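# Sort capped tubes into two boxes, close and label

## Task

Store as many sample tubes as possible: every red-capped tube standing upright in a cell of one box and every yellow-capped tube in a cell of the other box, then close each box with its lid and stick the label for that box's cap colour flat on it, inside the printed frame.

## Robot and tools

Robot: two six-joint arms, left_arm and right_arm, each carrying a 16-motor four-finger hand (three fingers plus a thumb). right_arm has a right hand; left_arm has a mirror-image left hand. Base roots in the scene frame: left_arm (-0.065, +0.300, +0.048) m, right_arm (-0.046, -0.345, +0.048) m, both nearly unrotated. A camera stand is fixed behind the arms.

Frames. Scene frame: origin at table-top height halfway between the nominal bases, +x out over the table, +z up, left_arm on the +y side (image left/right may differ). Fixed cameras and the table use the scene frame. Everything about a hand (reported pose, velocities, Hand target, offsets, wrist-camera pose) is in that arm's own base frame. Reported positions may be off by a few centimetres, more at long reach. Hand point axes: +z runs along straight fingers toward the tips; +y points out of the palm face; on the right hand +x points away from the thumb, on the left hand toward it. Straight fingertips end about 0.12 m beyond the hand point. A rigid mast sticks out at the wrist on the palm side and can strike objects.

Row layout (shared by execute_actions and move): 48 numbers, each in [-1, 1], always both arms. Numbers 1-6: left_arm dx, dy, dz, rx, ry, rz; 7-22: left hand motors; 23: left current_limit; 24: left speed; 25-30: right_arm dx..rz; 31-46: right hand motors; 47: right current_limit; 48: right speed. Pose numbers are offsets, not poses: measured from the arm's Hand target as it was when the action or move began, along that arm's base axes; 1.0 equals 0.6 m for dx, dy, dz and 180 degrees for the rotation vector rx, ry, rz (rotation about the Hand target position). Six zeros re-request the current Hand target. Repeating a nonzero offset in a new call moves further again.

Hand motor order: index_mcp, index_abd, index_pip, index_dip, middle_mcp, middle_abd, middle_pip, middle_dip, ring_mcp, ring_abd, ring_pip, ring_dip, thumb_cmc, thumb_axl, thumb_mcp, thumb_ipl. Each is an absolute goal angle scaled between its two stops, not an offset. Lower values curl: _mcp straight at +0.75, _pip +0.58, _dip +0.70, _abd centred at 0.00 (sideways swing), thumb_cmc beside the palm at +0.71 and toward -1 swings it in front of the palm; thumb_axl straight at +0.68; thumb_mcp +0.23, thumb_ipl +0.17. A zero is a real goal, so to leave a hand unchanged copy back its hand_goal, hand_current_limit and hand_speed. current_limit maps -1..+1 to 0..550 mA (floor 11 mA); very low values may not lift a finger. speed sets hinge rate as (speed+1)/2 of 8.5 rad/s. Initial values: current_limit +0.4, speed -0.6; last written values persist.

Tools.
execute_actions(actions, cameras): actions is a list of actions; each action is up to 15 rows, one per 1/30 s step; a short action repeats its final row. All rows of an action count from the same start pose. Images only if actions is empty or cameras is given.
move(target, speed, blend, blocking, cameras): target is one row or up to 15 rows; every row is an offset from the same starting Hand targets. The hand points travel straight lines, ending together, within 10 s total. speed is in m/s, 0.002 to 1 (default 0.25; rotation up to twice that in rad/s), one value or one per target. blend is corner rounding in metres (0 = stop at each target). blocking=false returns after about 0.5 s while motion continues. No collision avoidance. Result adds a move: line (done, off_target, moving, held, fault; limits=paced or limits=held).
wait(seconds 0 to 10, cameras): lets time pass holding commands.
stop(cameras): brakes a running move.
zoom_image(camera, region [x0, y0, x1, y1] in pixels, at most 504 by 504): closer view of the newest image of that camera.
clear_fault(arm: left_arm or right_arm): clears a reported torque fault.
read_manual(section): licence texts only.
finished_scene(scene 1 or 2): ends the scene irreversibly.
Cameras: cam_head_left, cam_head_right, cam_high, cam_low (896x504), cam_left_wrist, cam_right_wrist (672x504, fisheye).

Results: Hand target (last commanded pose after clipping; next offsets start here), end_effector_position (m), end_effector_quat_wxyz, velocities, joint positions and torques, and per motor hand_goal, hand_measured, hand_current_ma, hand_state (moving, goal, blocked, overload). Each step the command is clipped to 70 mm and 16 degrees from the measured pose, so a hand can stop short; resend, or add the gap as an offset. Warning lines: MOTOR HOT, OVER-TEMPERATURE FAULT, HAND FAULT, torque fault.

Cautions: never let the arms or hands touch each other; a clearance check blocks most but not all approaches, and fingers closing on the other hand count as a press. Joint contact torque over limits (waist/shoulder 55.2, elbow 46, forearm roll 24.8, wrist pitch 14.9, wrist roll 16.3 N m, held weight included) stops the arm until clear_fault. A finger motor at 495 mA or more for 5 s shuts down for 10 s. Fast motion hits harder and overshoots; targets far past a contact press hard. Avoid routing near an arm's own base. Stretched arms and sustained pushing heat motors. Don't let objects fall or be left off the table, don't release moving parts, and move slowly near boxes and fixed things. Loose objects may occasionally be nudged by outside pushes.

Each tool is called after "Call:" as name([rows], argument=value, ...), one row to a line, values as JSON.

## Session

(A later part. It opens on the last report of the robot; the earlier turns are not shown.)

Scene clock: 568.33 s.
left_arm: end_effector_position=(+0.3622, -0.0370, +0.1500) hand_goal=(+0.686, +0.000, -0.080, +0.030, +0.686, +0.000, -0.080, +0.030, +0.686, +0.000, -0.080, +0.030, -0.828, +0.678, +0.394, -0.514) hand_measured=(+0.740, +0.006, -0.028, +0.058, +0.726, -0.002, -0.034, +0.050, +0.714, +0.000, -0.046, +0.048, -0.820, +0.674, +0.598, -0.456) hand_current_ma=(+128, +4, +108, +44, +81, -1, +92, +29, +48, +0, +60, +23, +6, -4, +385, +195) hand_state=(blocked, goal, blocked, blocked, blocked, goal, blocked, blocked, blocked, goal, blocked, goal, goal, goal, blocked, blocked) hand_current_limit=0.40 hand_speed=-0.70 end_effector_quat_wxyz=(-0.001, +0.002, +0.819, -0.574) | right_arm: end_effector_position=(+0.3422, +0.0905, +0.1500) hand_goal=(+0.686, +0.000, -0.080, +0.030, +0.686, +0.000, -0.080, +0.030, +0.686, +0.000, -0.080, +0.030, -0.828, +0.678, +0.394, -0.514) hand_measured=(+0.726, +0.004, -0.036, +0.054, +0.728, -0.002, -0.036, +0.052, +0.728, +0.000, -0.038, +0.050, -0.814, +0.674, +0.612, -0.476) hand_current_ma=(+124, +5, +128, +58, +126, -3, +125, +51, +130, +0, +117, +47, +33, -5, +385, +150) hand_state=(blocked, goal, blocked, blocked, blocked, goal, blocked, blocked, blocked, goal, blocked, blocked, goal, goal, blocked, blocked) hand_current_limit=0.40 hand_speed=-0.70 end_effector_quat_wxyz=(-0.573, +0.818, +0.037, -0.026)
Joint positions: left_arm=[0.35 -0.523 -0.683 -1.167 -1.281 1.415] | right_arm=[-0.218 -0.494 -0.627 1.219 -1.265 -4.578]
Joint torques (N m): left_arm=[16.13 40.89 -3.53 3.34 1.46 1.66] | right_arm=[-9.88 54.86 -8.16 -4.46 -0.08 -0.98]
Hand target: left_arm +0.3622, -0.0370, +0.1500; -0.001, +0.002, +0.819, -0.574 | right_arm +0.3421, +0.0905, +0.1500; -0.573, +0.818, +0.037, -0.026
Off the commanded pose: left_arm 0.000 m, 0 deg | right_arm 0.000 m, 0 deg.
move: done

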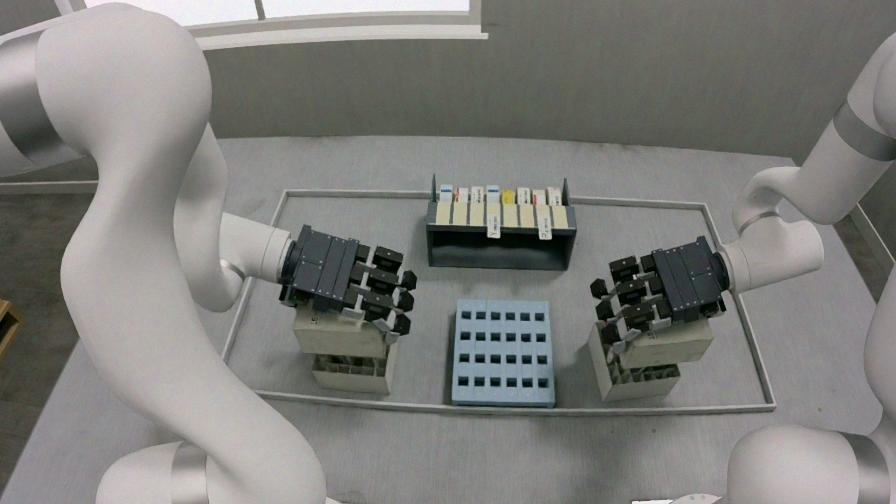

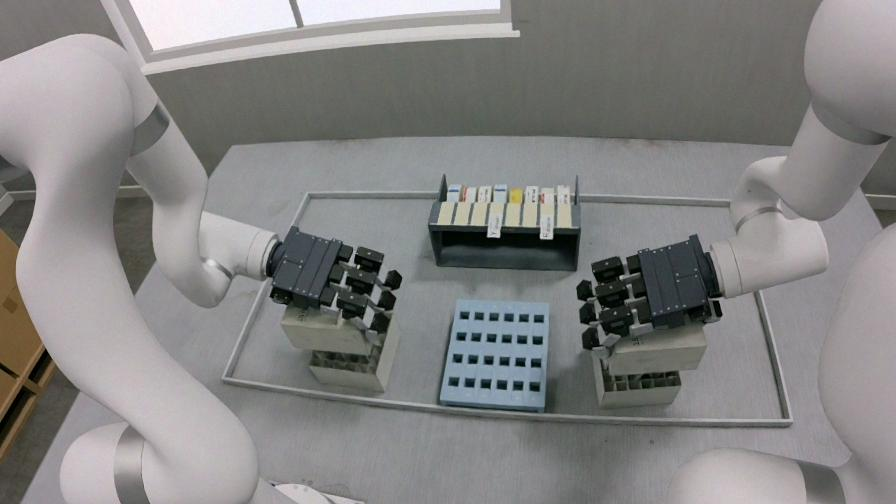

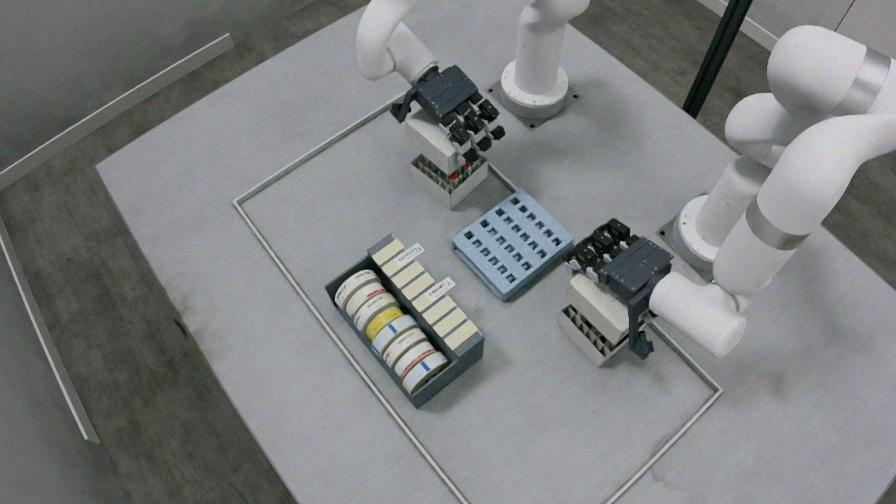

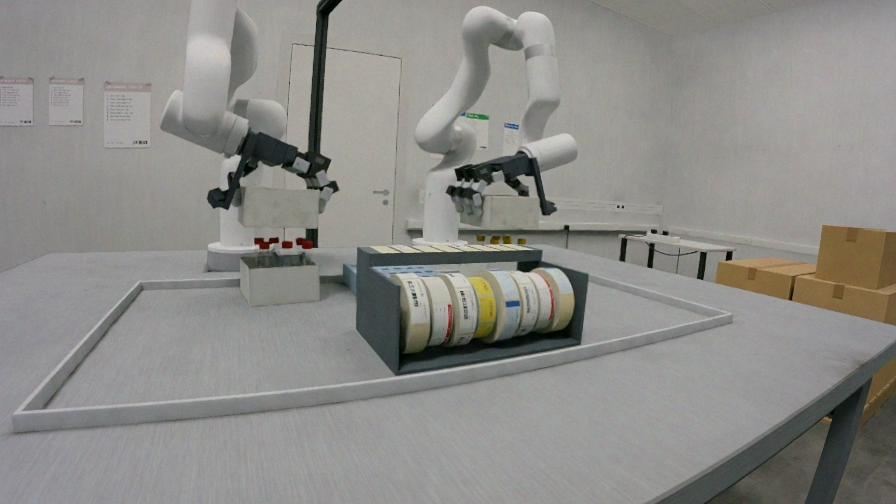

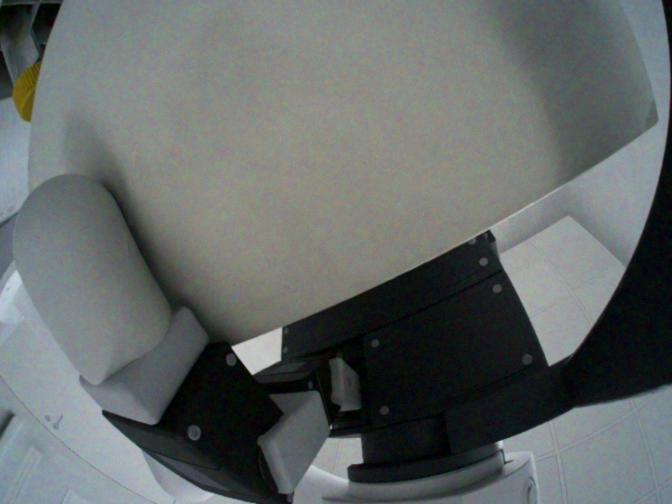

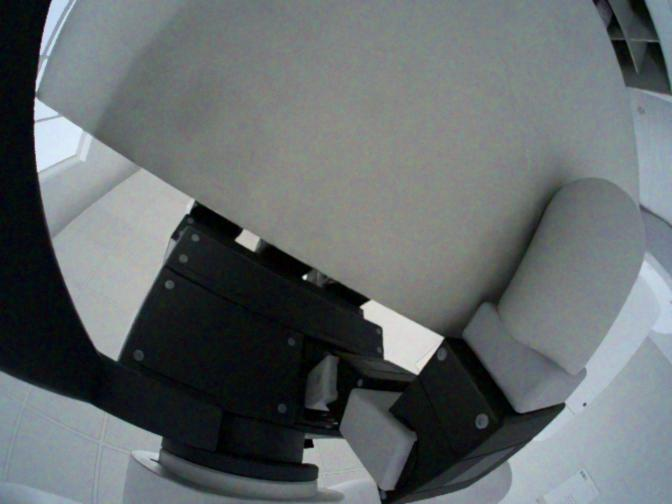

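Call:
zoom_image(camera="cam_head_left", region=[600, 330, 660, 400])

Call:
zoom_image(camera="cam_head_left", region=[660, 330, 720, 400])

Call:
zoom_image(camera="cam_head_right", region=[595, 340, 655, 410])

Call:
zoom_image(camera="cam_head_right", region=[655, 340, 715, 410])

Call:
zoom_image(camera="cam_high", region=[400, 120, 500, 220])

Scaled by 7.200 from the camera's 896x504 image, which has a finer 1280x720 frame.

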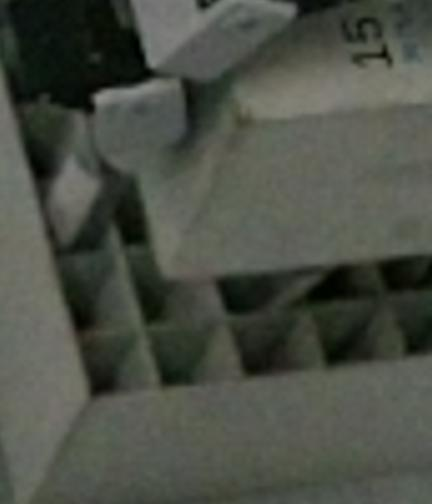

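Scaled by 7.200 from the camera's 896x504 image, which has a finer 1280x720 frame.

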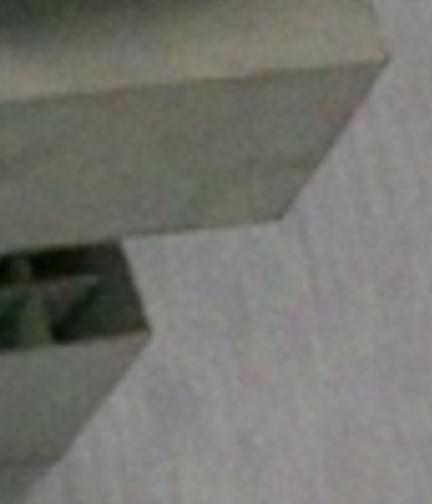

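Scaled by 7.200 from the camera's 896x504 image, which has a finer 1280x720 frame.

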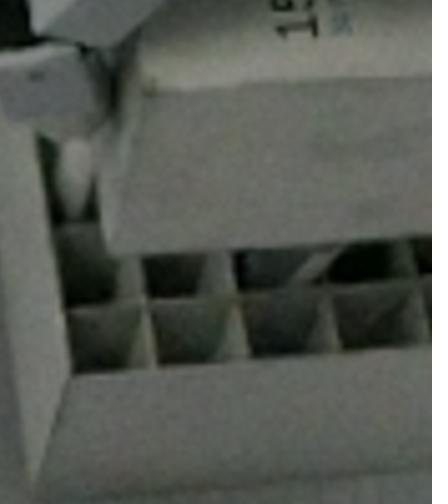

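Scaled by 7.200 from the camera's 896x504 image, which has a finer 1280x720 frame.

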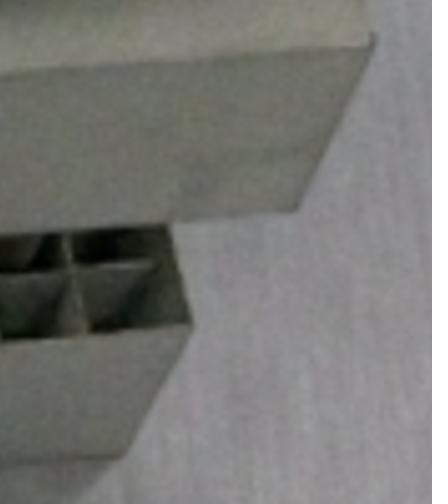

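Scaled by 5.040 from the camera's 896x504 image, which has a finer 1280x720 frame.

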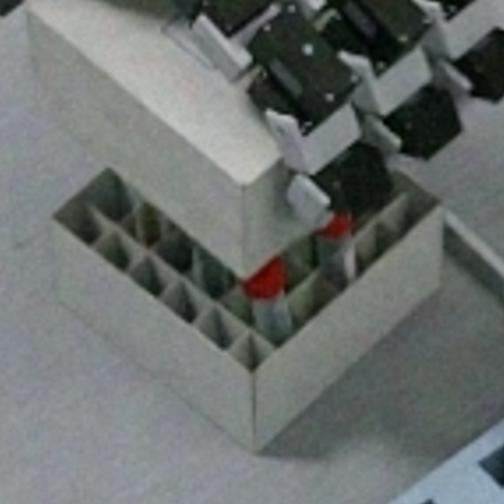

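Call:
execute_actions(actions=[])

Call:
zoom_image(camera="cam_head_left", region=[290, 290, 410, 400])

Call:
zoom_image(camera="cam_head_right", region=[280, 290, 410, 400])

Call:
zoom_image(camera="cam_high", region=[550, 260, 680, 380])

Scene clock: 581.30 s.
left_arm: end_effector_position=(+0.3622, -0.0370, +0.1500) hand_goal=(+0.686, +0.000, -0.080, +0.030, +0.686, +0.000, -0.080, +0.030, +0.686, +0.000, -0.080, +0.030, -0.828, +0.678, +0.394, -0.514) hand_measured=(+0.740, +0.006, -0.028, +0.058, +0.726, -0.002, -0.034, +0.050, +0.714, +0.000, -0.046, +0.048, -0.820, +0.674, +0.598, -0.456) hand_current_ma=(+128, +4, +108, +44, +81, -1, +92, +29, +48, +0, +60, +23, +6, -4, +385, +195) hand_state=(blocked, goal, blocked, blocked, blocked, goal, blocked, blocked, blocked, goal, blocked, goal, goal, goal, blocked, blocked) hand_current_limit=0.40 hand_speed=-0.70 end_effector_quat_wxyz=(-0.001, +0.002, +0.819, -0.574) | right_arm: end_effector_position=(+0.3421, +0.0905, +0.1500) hand_goal=(+0.686, +0.000, -0.080, +0.030, +0.686, +0.000, -0.080, +0.030, +0.686, +0.000, -0.080, +0.030, -0.828, +0.678, +0.394, -0.514) hand_measured=(+0.726, +0.004, -0.036, +0.054, +0.728, -0.002, -0.036, +0.052, +0.728, +0.000, -0.038, +0.050, -0.814, +0.674, +0.612, -0.476) hand_current_ma=(+124, +5, +128, +58, +126, -3, +125, +51, +130, +0, +117, +47, +33, -5, +385, +150) hand_state=(blocked, goal, blocked, blocked, blocked, goal, blocked, blocked, blocked, goal, blocked, blocked, goal, goal, blocked, blocked) hand_current_limit=0.40 hand_speed=-0.70 end_effector_quat_wxyz=(-0.573, +0.818, +0.037, -0.026)
Joint positions: left_arm=[0.35 -0.523 -0.683 -1.167 -1.281 1.415] | right_arm=[-0.218 -0.494 -0.627 1.219 -1.265 -4.578]
Joint velocities: within noise
Joint torques (N m): left_arm=[16.33 40.88 -3.76 3.25 1.42 1.43] | right_arm=[-9.53 55.07 -7.28 -4.35 -0.33 1.16]
Hand target: left_arm +0.3622, -0.0370, +0.1500; -0.001, +0.002, +0.819, -0.574 | right_arm +0.3421, +0.0905, +0.1500; -0.573, +0.818, +0.037, -0.026
Off the commanded pose: left_arm 0.000 m, 0 deg | right_arm 0.000 m, 0 deg.

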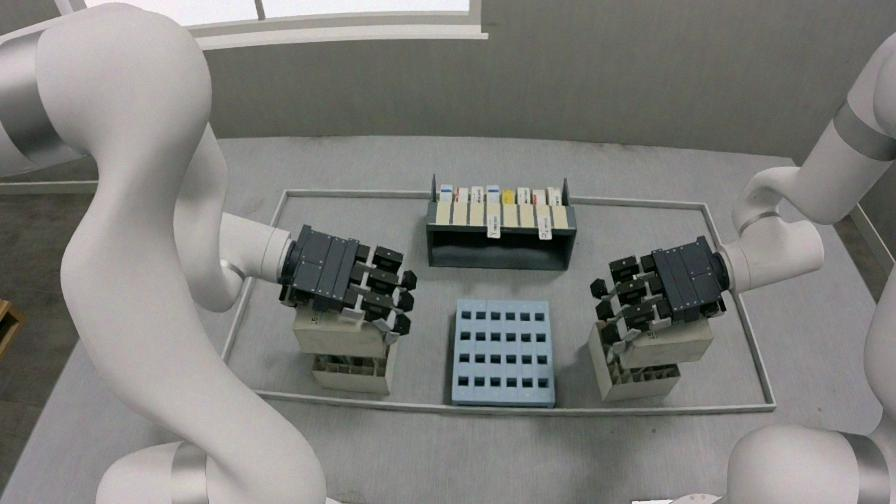

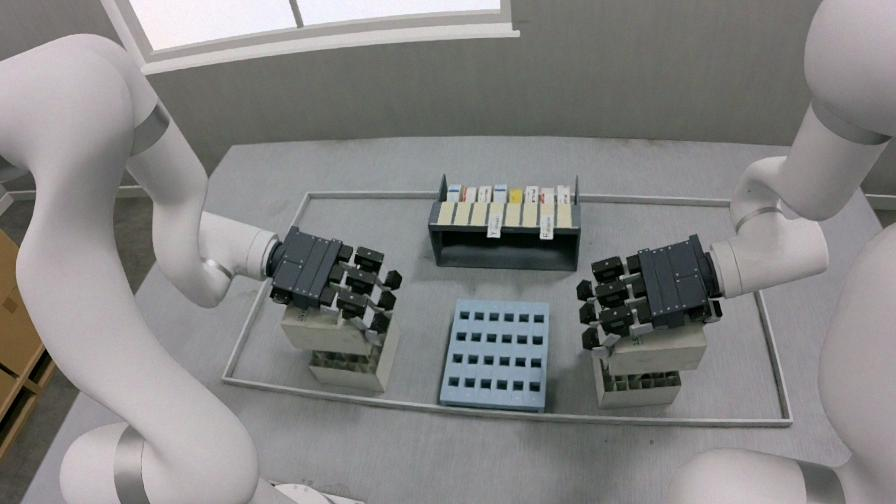

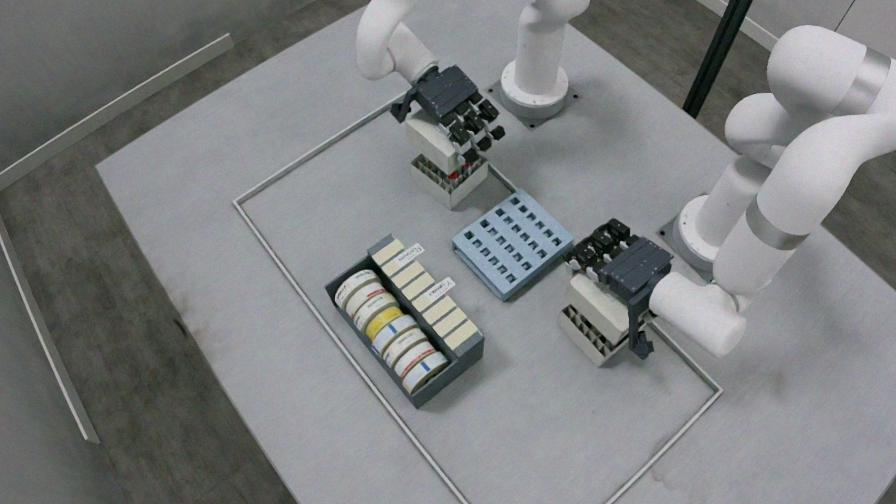

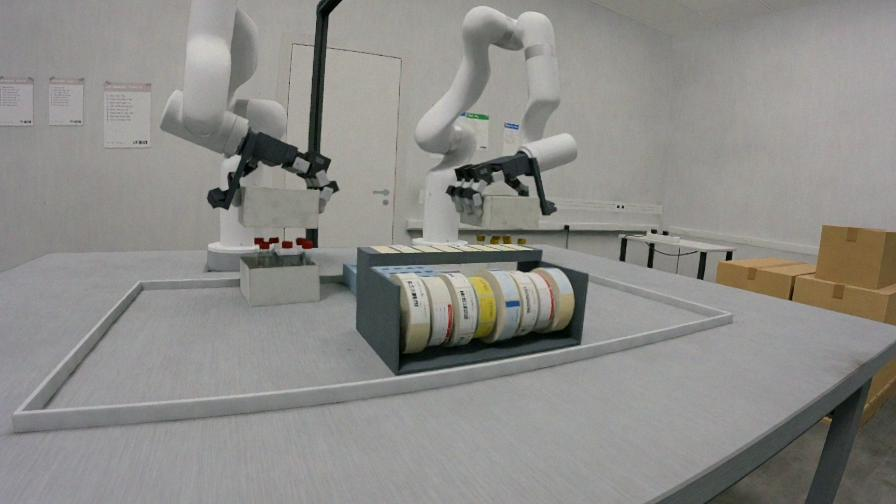

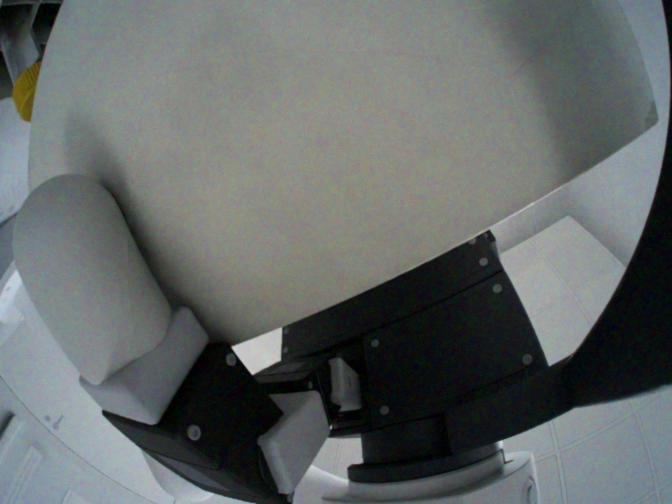

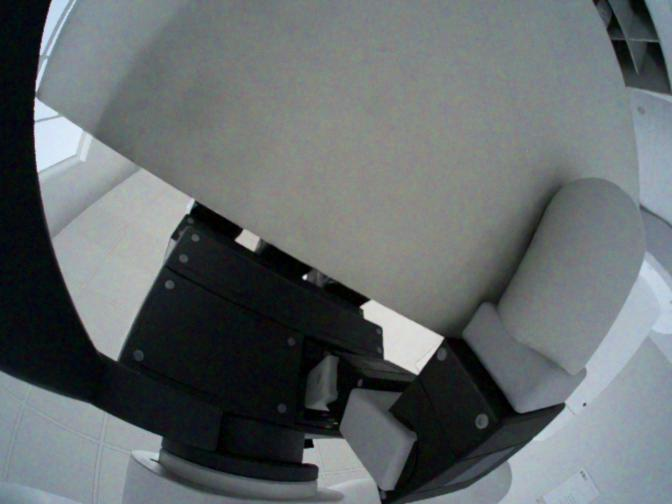

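Scaled by 4.200 from the camera's 896x504 image, which has a finer 1280x720 frame.

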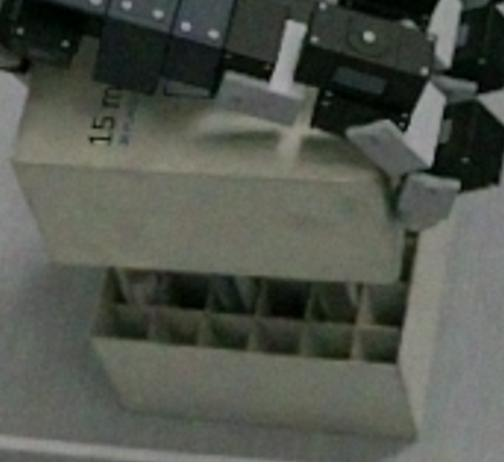

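Scaled by 3.877 from the camera's 896x504 image, which has a finer 1280x720 frame.

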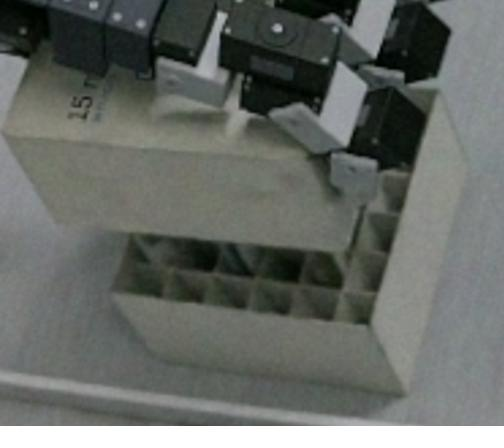

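Scaled by 3.877 from the camera's 896x504 image, which has a finer 1280x720 frame.

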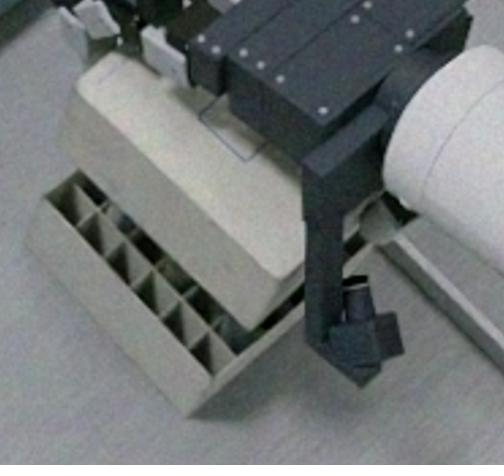

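Call:
zoom_image(camera="cam_high", region=[552, 280, 632, 370])

Call:
zoom_image(camera="cam_head_right", region=[280, 310, 400, 400])

Call:
zoom_image(camera="cam_low", region=[430, 150, 590, 260])

Call:
zoom_image(camera="cam_low", region=[200, 180, 350, 310])

Scaled by 5.600 from the camera's 896x504 image, which has a finer 1280x720 frame.

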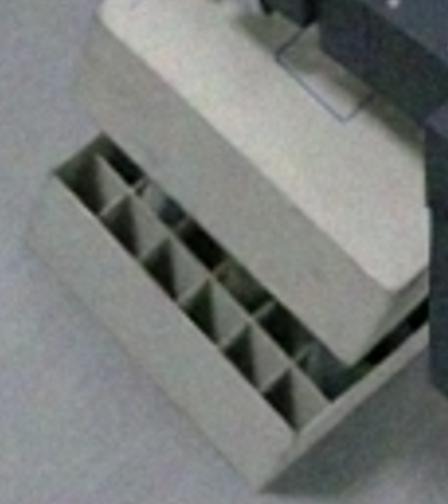

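Scaled by 4.200 from the camera's 896x504 image, which has a finer 1280x720 frame.

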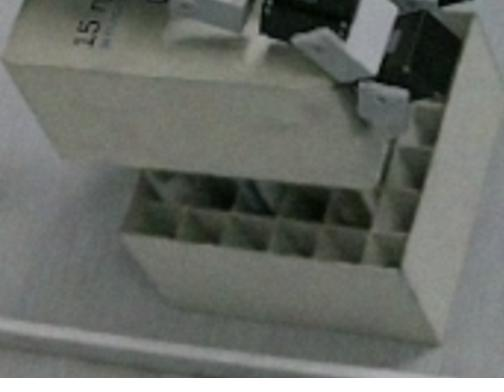

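Scaled by 3.150 from the camera's 896x504 image, which has a finer 1280x720 frame.

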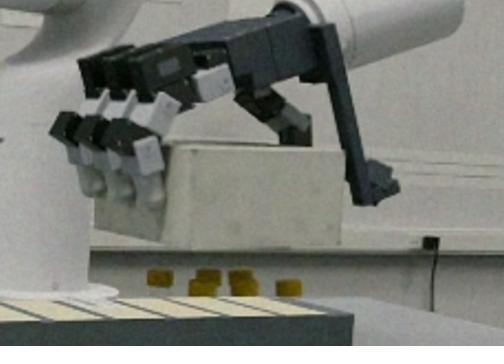

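Scaled by 3.360 from the camera's 896x504 image, which has a finer 1280x720 frame.

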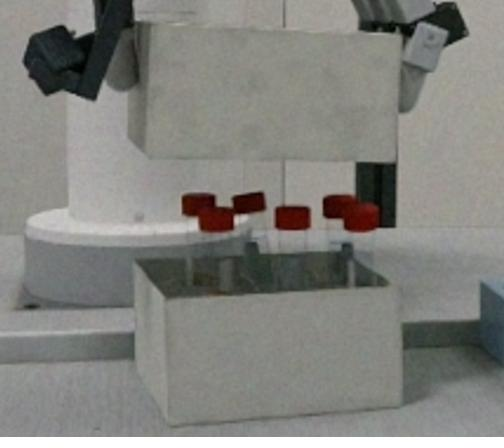

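Call:
move(target=[0.0020,0.0040,-0.1,0,0,-0.00556,0.685,0,-0.08,0.029,0.685,0,-0.08,0.029,0.685,0,-0.08,0.029,-0.829,0.677,0.393,-0.514,0.4,-0.7,0.0067,-0.0033,-0.1,0,0,0,0.685,0,-0.08,0.029,0.685,0,-0.08,0.029,0.685,0,-0.08,0.029,-0.829,0.677,0.393,-0.514,0.4,-0.7], speed=0.12, cameras=["cam_head_left","cam_head_right","cam_high","cam_low"])

Call:
zoom_image(camera="cam_high", region=[552, 280, 632, 370])

Call:
zoom_image(camera="cam_high", region=[400, 130, 500, 220])

Call:
zoom_image(camera="cam_head_right", region=[290, 310, 400, 400])

Call:
zoom_image(camera="cam_head_right", region=[590, 320, 700, 410])

Call:
zoom_image(camera="cam_head_left", region=[290, 310, 400, 400])

Call:
zoom_image(camera="cam_head_left", region=[595, 320, 705, 410])

Call:
zoom_image(camera="cam_low", region=[220, 190, 340, 310])

Scene clock: 597.30 s.
left_arm: end_effector_position=(+0.3634, -0.0345, +0.0900) hand_goal=(+0.686, +0.000, -0.080, +0.030, +0.686, +0.000, -0.080, +0.030, +0.686, +0.000, -0.080, +0.030, -0.828, +0.678, +0.394, -0.514) hand_measured=(+0.740, +0.006, -0.028, +0.058, +0.726, -0.002, -0.034, +0.050, +0.714, +0.000, -0.046, +0.048, -0.820, +0.674, +0.598, -0.456) hand_current_ma=(+128, +4, +108, +44, +81, -1, +92, +29, +48, +0, +60, +23, +6, -4, +385, +195) hand_state=(blocked, goal, blocked, blocked, blocked, goal, blocked, blocked, blocked, goal, blocked, goal, goal, goal, blocked, blocked) hand_current_limit=0.40 hand_speed=-0.70 end_effector_quat_wxyz=(-0.006, +0.009, +0.819, -0.574) | right_arm: end_effector_position=(+0.3462, +0.0884, +0.0900) hand_goal=(+0.686, +0.000, -0.080, +0.030, +0.686, +0.000, -0.080, +0.030, +0.686, +0.000, -0.080, +0.030, -0.828, +0.678, +0.394, -0.514) hand_measured=(+0.726, +0.004, -0.036, +0.054, +0.728, -0.002, -0.036, +0.052, +0.728, +0.000, -0.038, +0.050, -0.814, +0.674, +0.612, -0.476) hand_current_ma=(+124, +5, +128, +58, +126, -3, +125, +51, +130, +0, +117, +47, +33, -5, +385, +150) hand_state=(blocked, goal, blocked, blocked, blocked, goal, blocked, blocked, blocked, goal, blocked, blocked, goal, goal, blocked, blocked) hand_current_limit=0.40 hand_speed=-0.70 end_effector_quat_wxyz=(-0.573, +0.818, +0.037, -0.026)
Joint positions: left_arm=[0.351 -0.69 -0.73 -1.185 -1.237 1.531] | right_arm=[-0.221 -0.668 -0.675 1.257 -1.224 -4.705]
Joint torques (N m): left_arm=[5.05 25.3 -10 -3.05 1.49 1.72] | right_arm=[-4.59 29.65 -27.13 4.48 -0.03 -1.02]
Hand target: left_arm +0.3634, -0.0346, +0.0900; -0.006, +0.009, +0.819, -0.574 | right_arm +0.3462, +0.0885, +0.0900; -0.573, +0.818, +0.037, -0.026
Off the commanded pose: left_arm 0.000 m, 0 deg | right_arm 0.000 m, 0 deg.
move: done
Images, in order (width x height): cam_head_left 896x504, cam_head_right 896x504, cam_high 896x504, cam_low 896x504.

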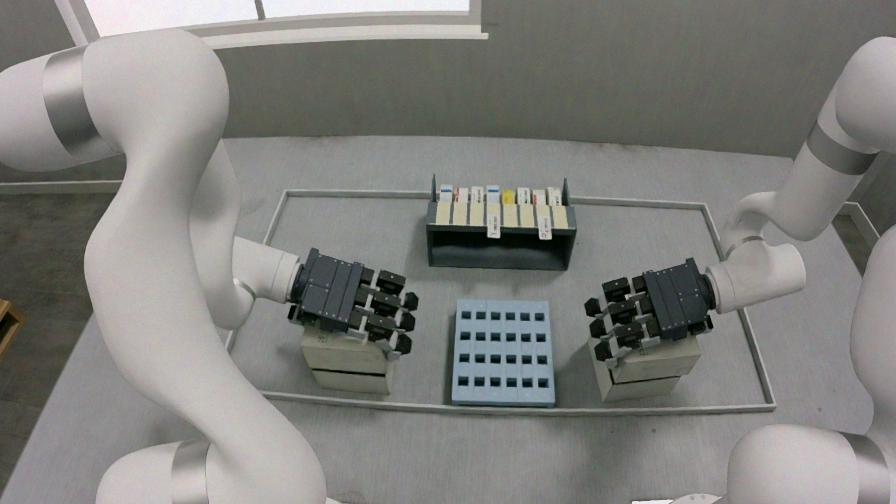

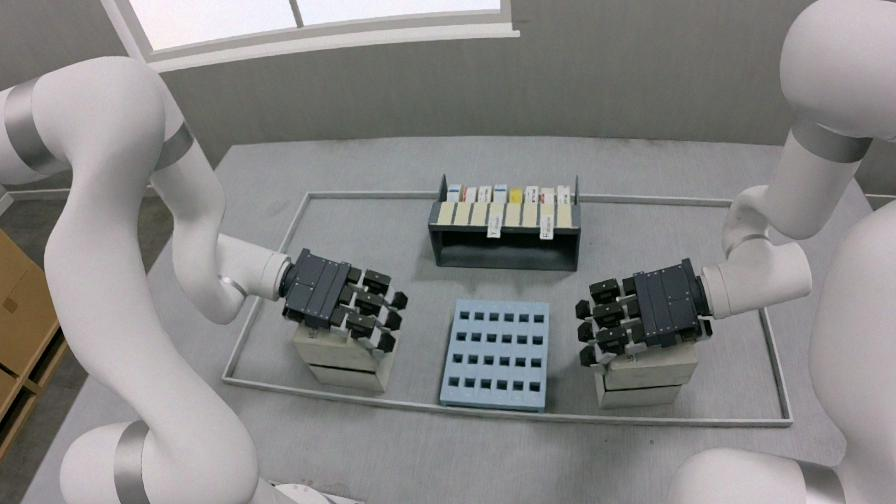

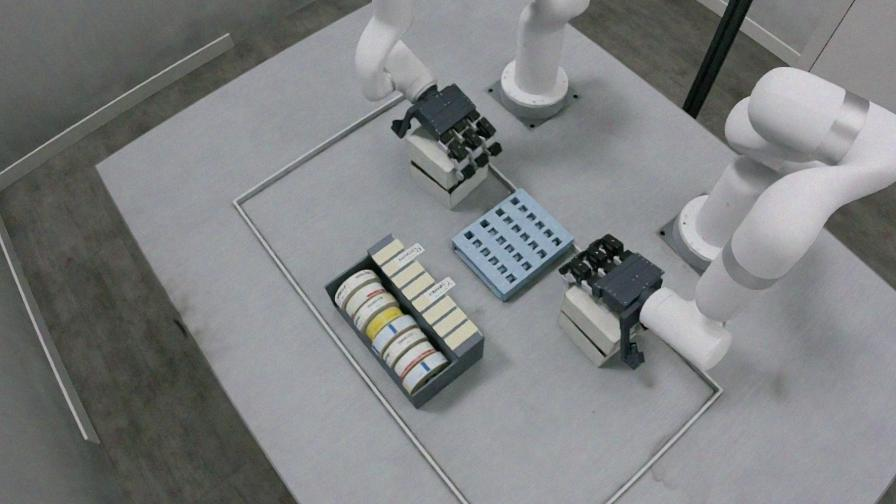

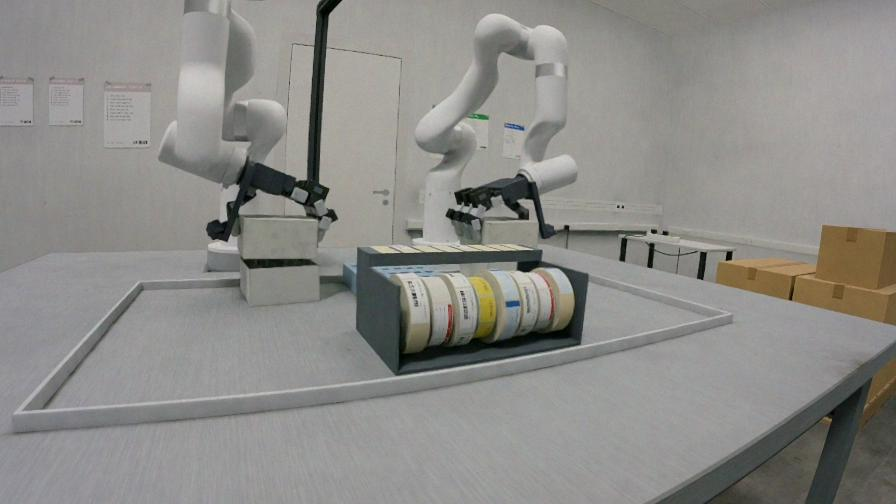

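Scaled by 5.600 from the camera's 896x504 image, which has a finer 1280x720 frame.

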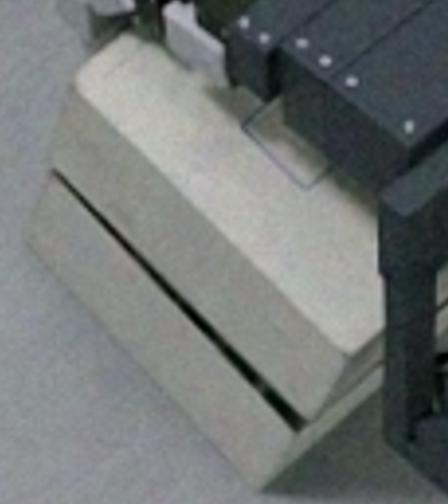

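Scaled by 5.040 from the camera's 896x504 image, which has a finer 1280x720 frame.

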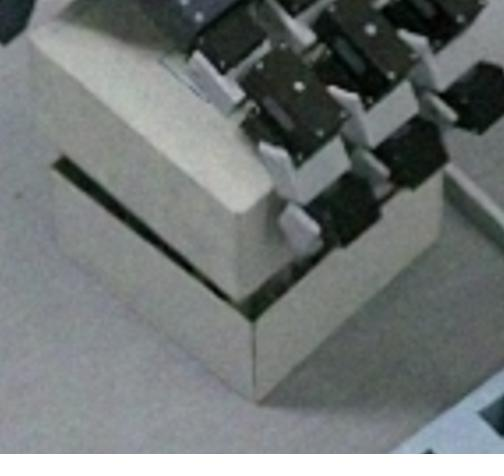

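Scaled by 4.582 from the camera's 896x504 image, which has a finer 1280x720 frame.

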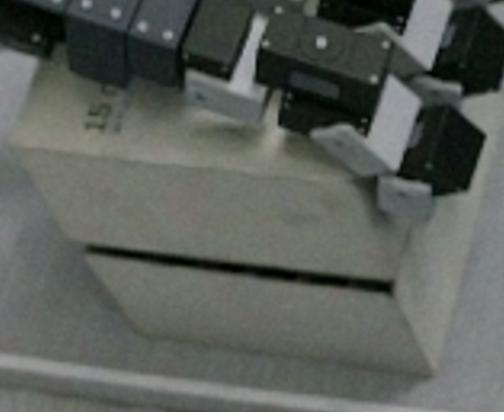

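Scaled by 4.582 from the camera's 896x504 image, which has a finer 1280x720 frame.

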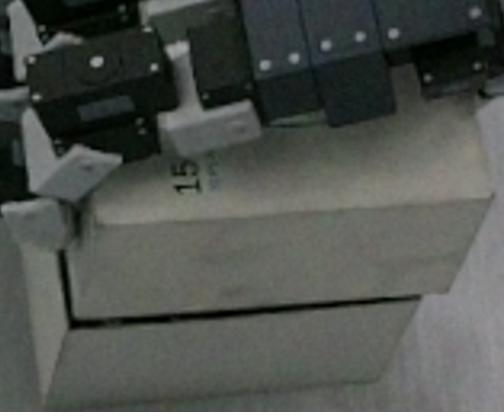

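Scaled by 4.582 from the camera's 896x504 image, which has a finer 1280x720 frame.

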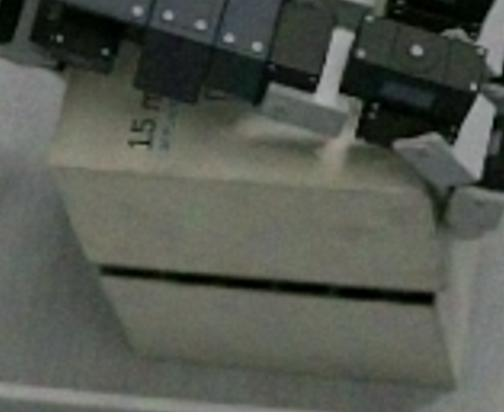

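Scaled by 4.582 from the camera's 896x504 image, which has a finer 1280x720 frame.

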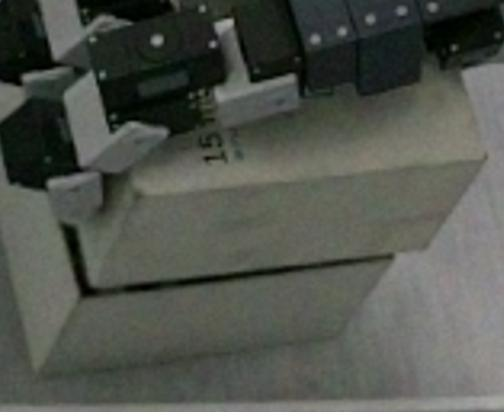

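Scaled by 4.200 from the camera's 896x504 image, which has a finer 1280x720 frame.

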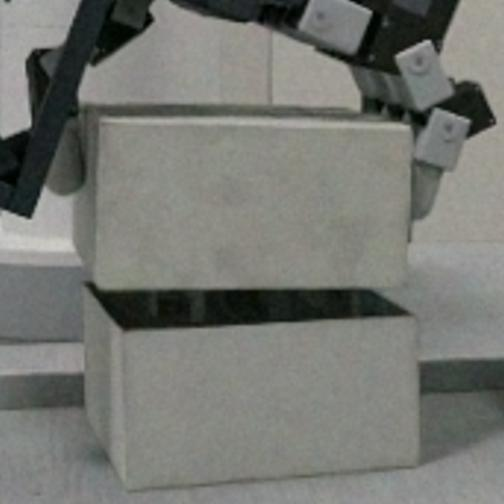

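Call:
zoom_image(camera="cam_high", region=[402, 150, 462, 200])

Call:
zoom_image(camera="cam_head_left", region=[600, 360, 700, 400])

Call:
zoom_image(camera="cam_high", region=[555, 300, 625, 360])

Call:
zoom_image(camera="cam_low", region=[450, 215, 560, 260])

Scaled by 8.400 from the camera's 896x504 image, which has a finer 1280x720 frame.

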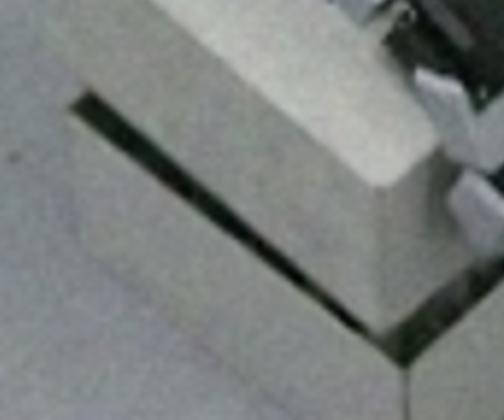

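Scaled by 5.040 from the camera's 896x504 image, which has a finer 1280x720 frame.

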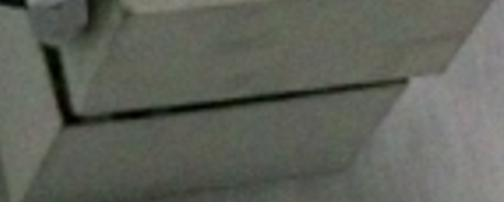

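Scaled by 7.200 from the camera's 896x504 image, which has a finer 1280x720 frame.

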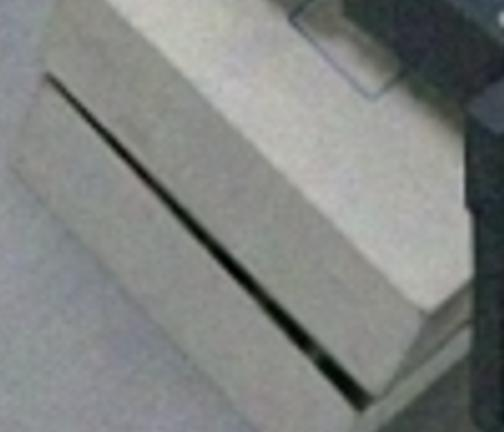

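Scaled by 4.582 from the camera's 896x504 image, which has a finer 1280x720 frame.

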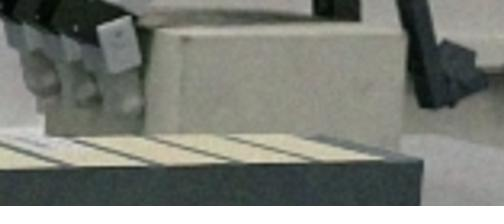

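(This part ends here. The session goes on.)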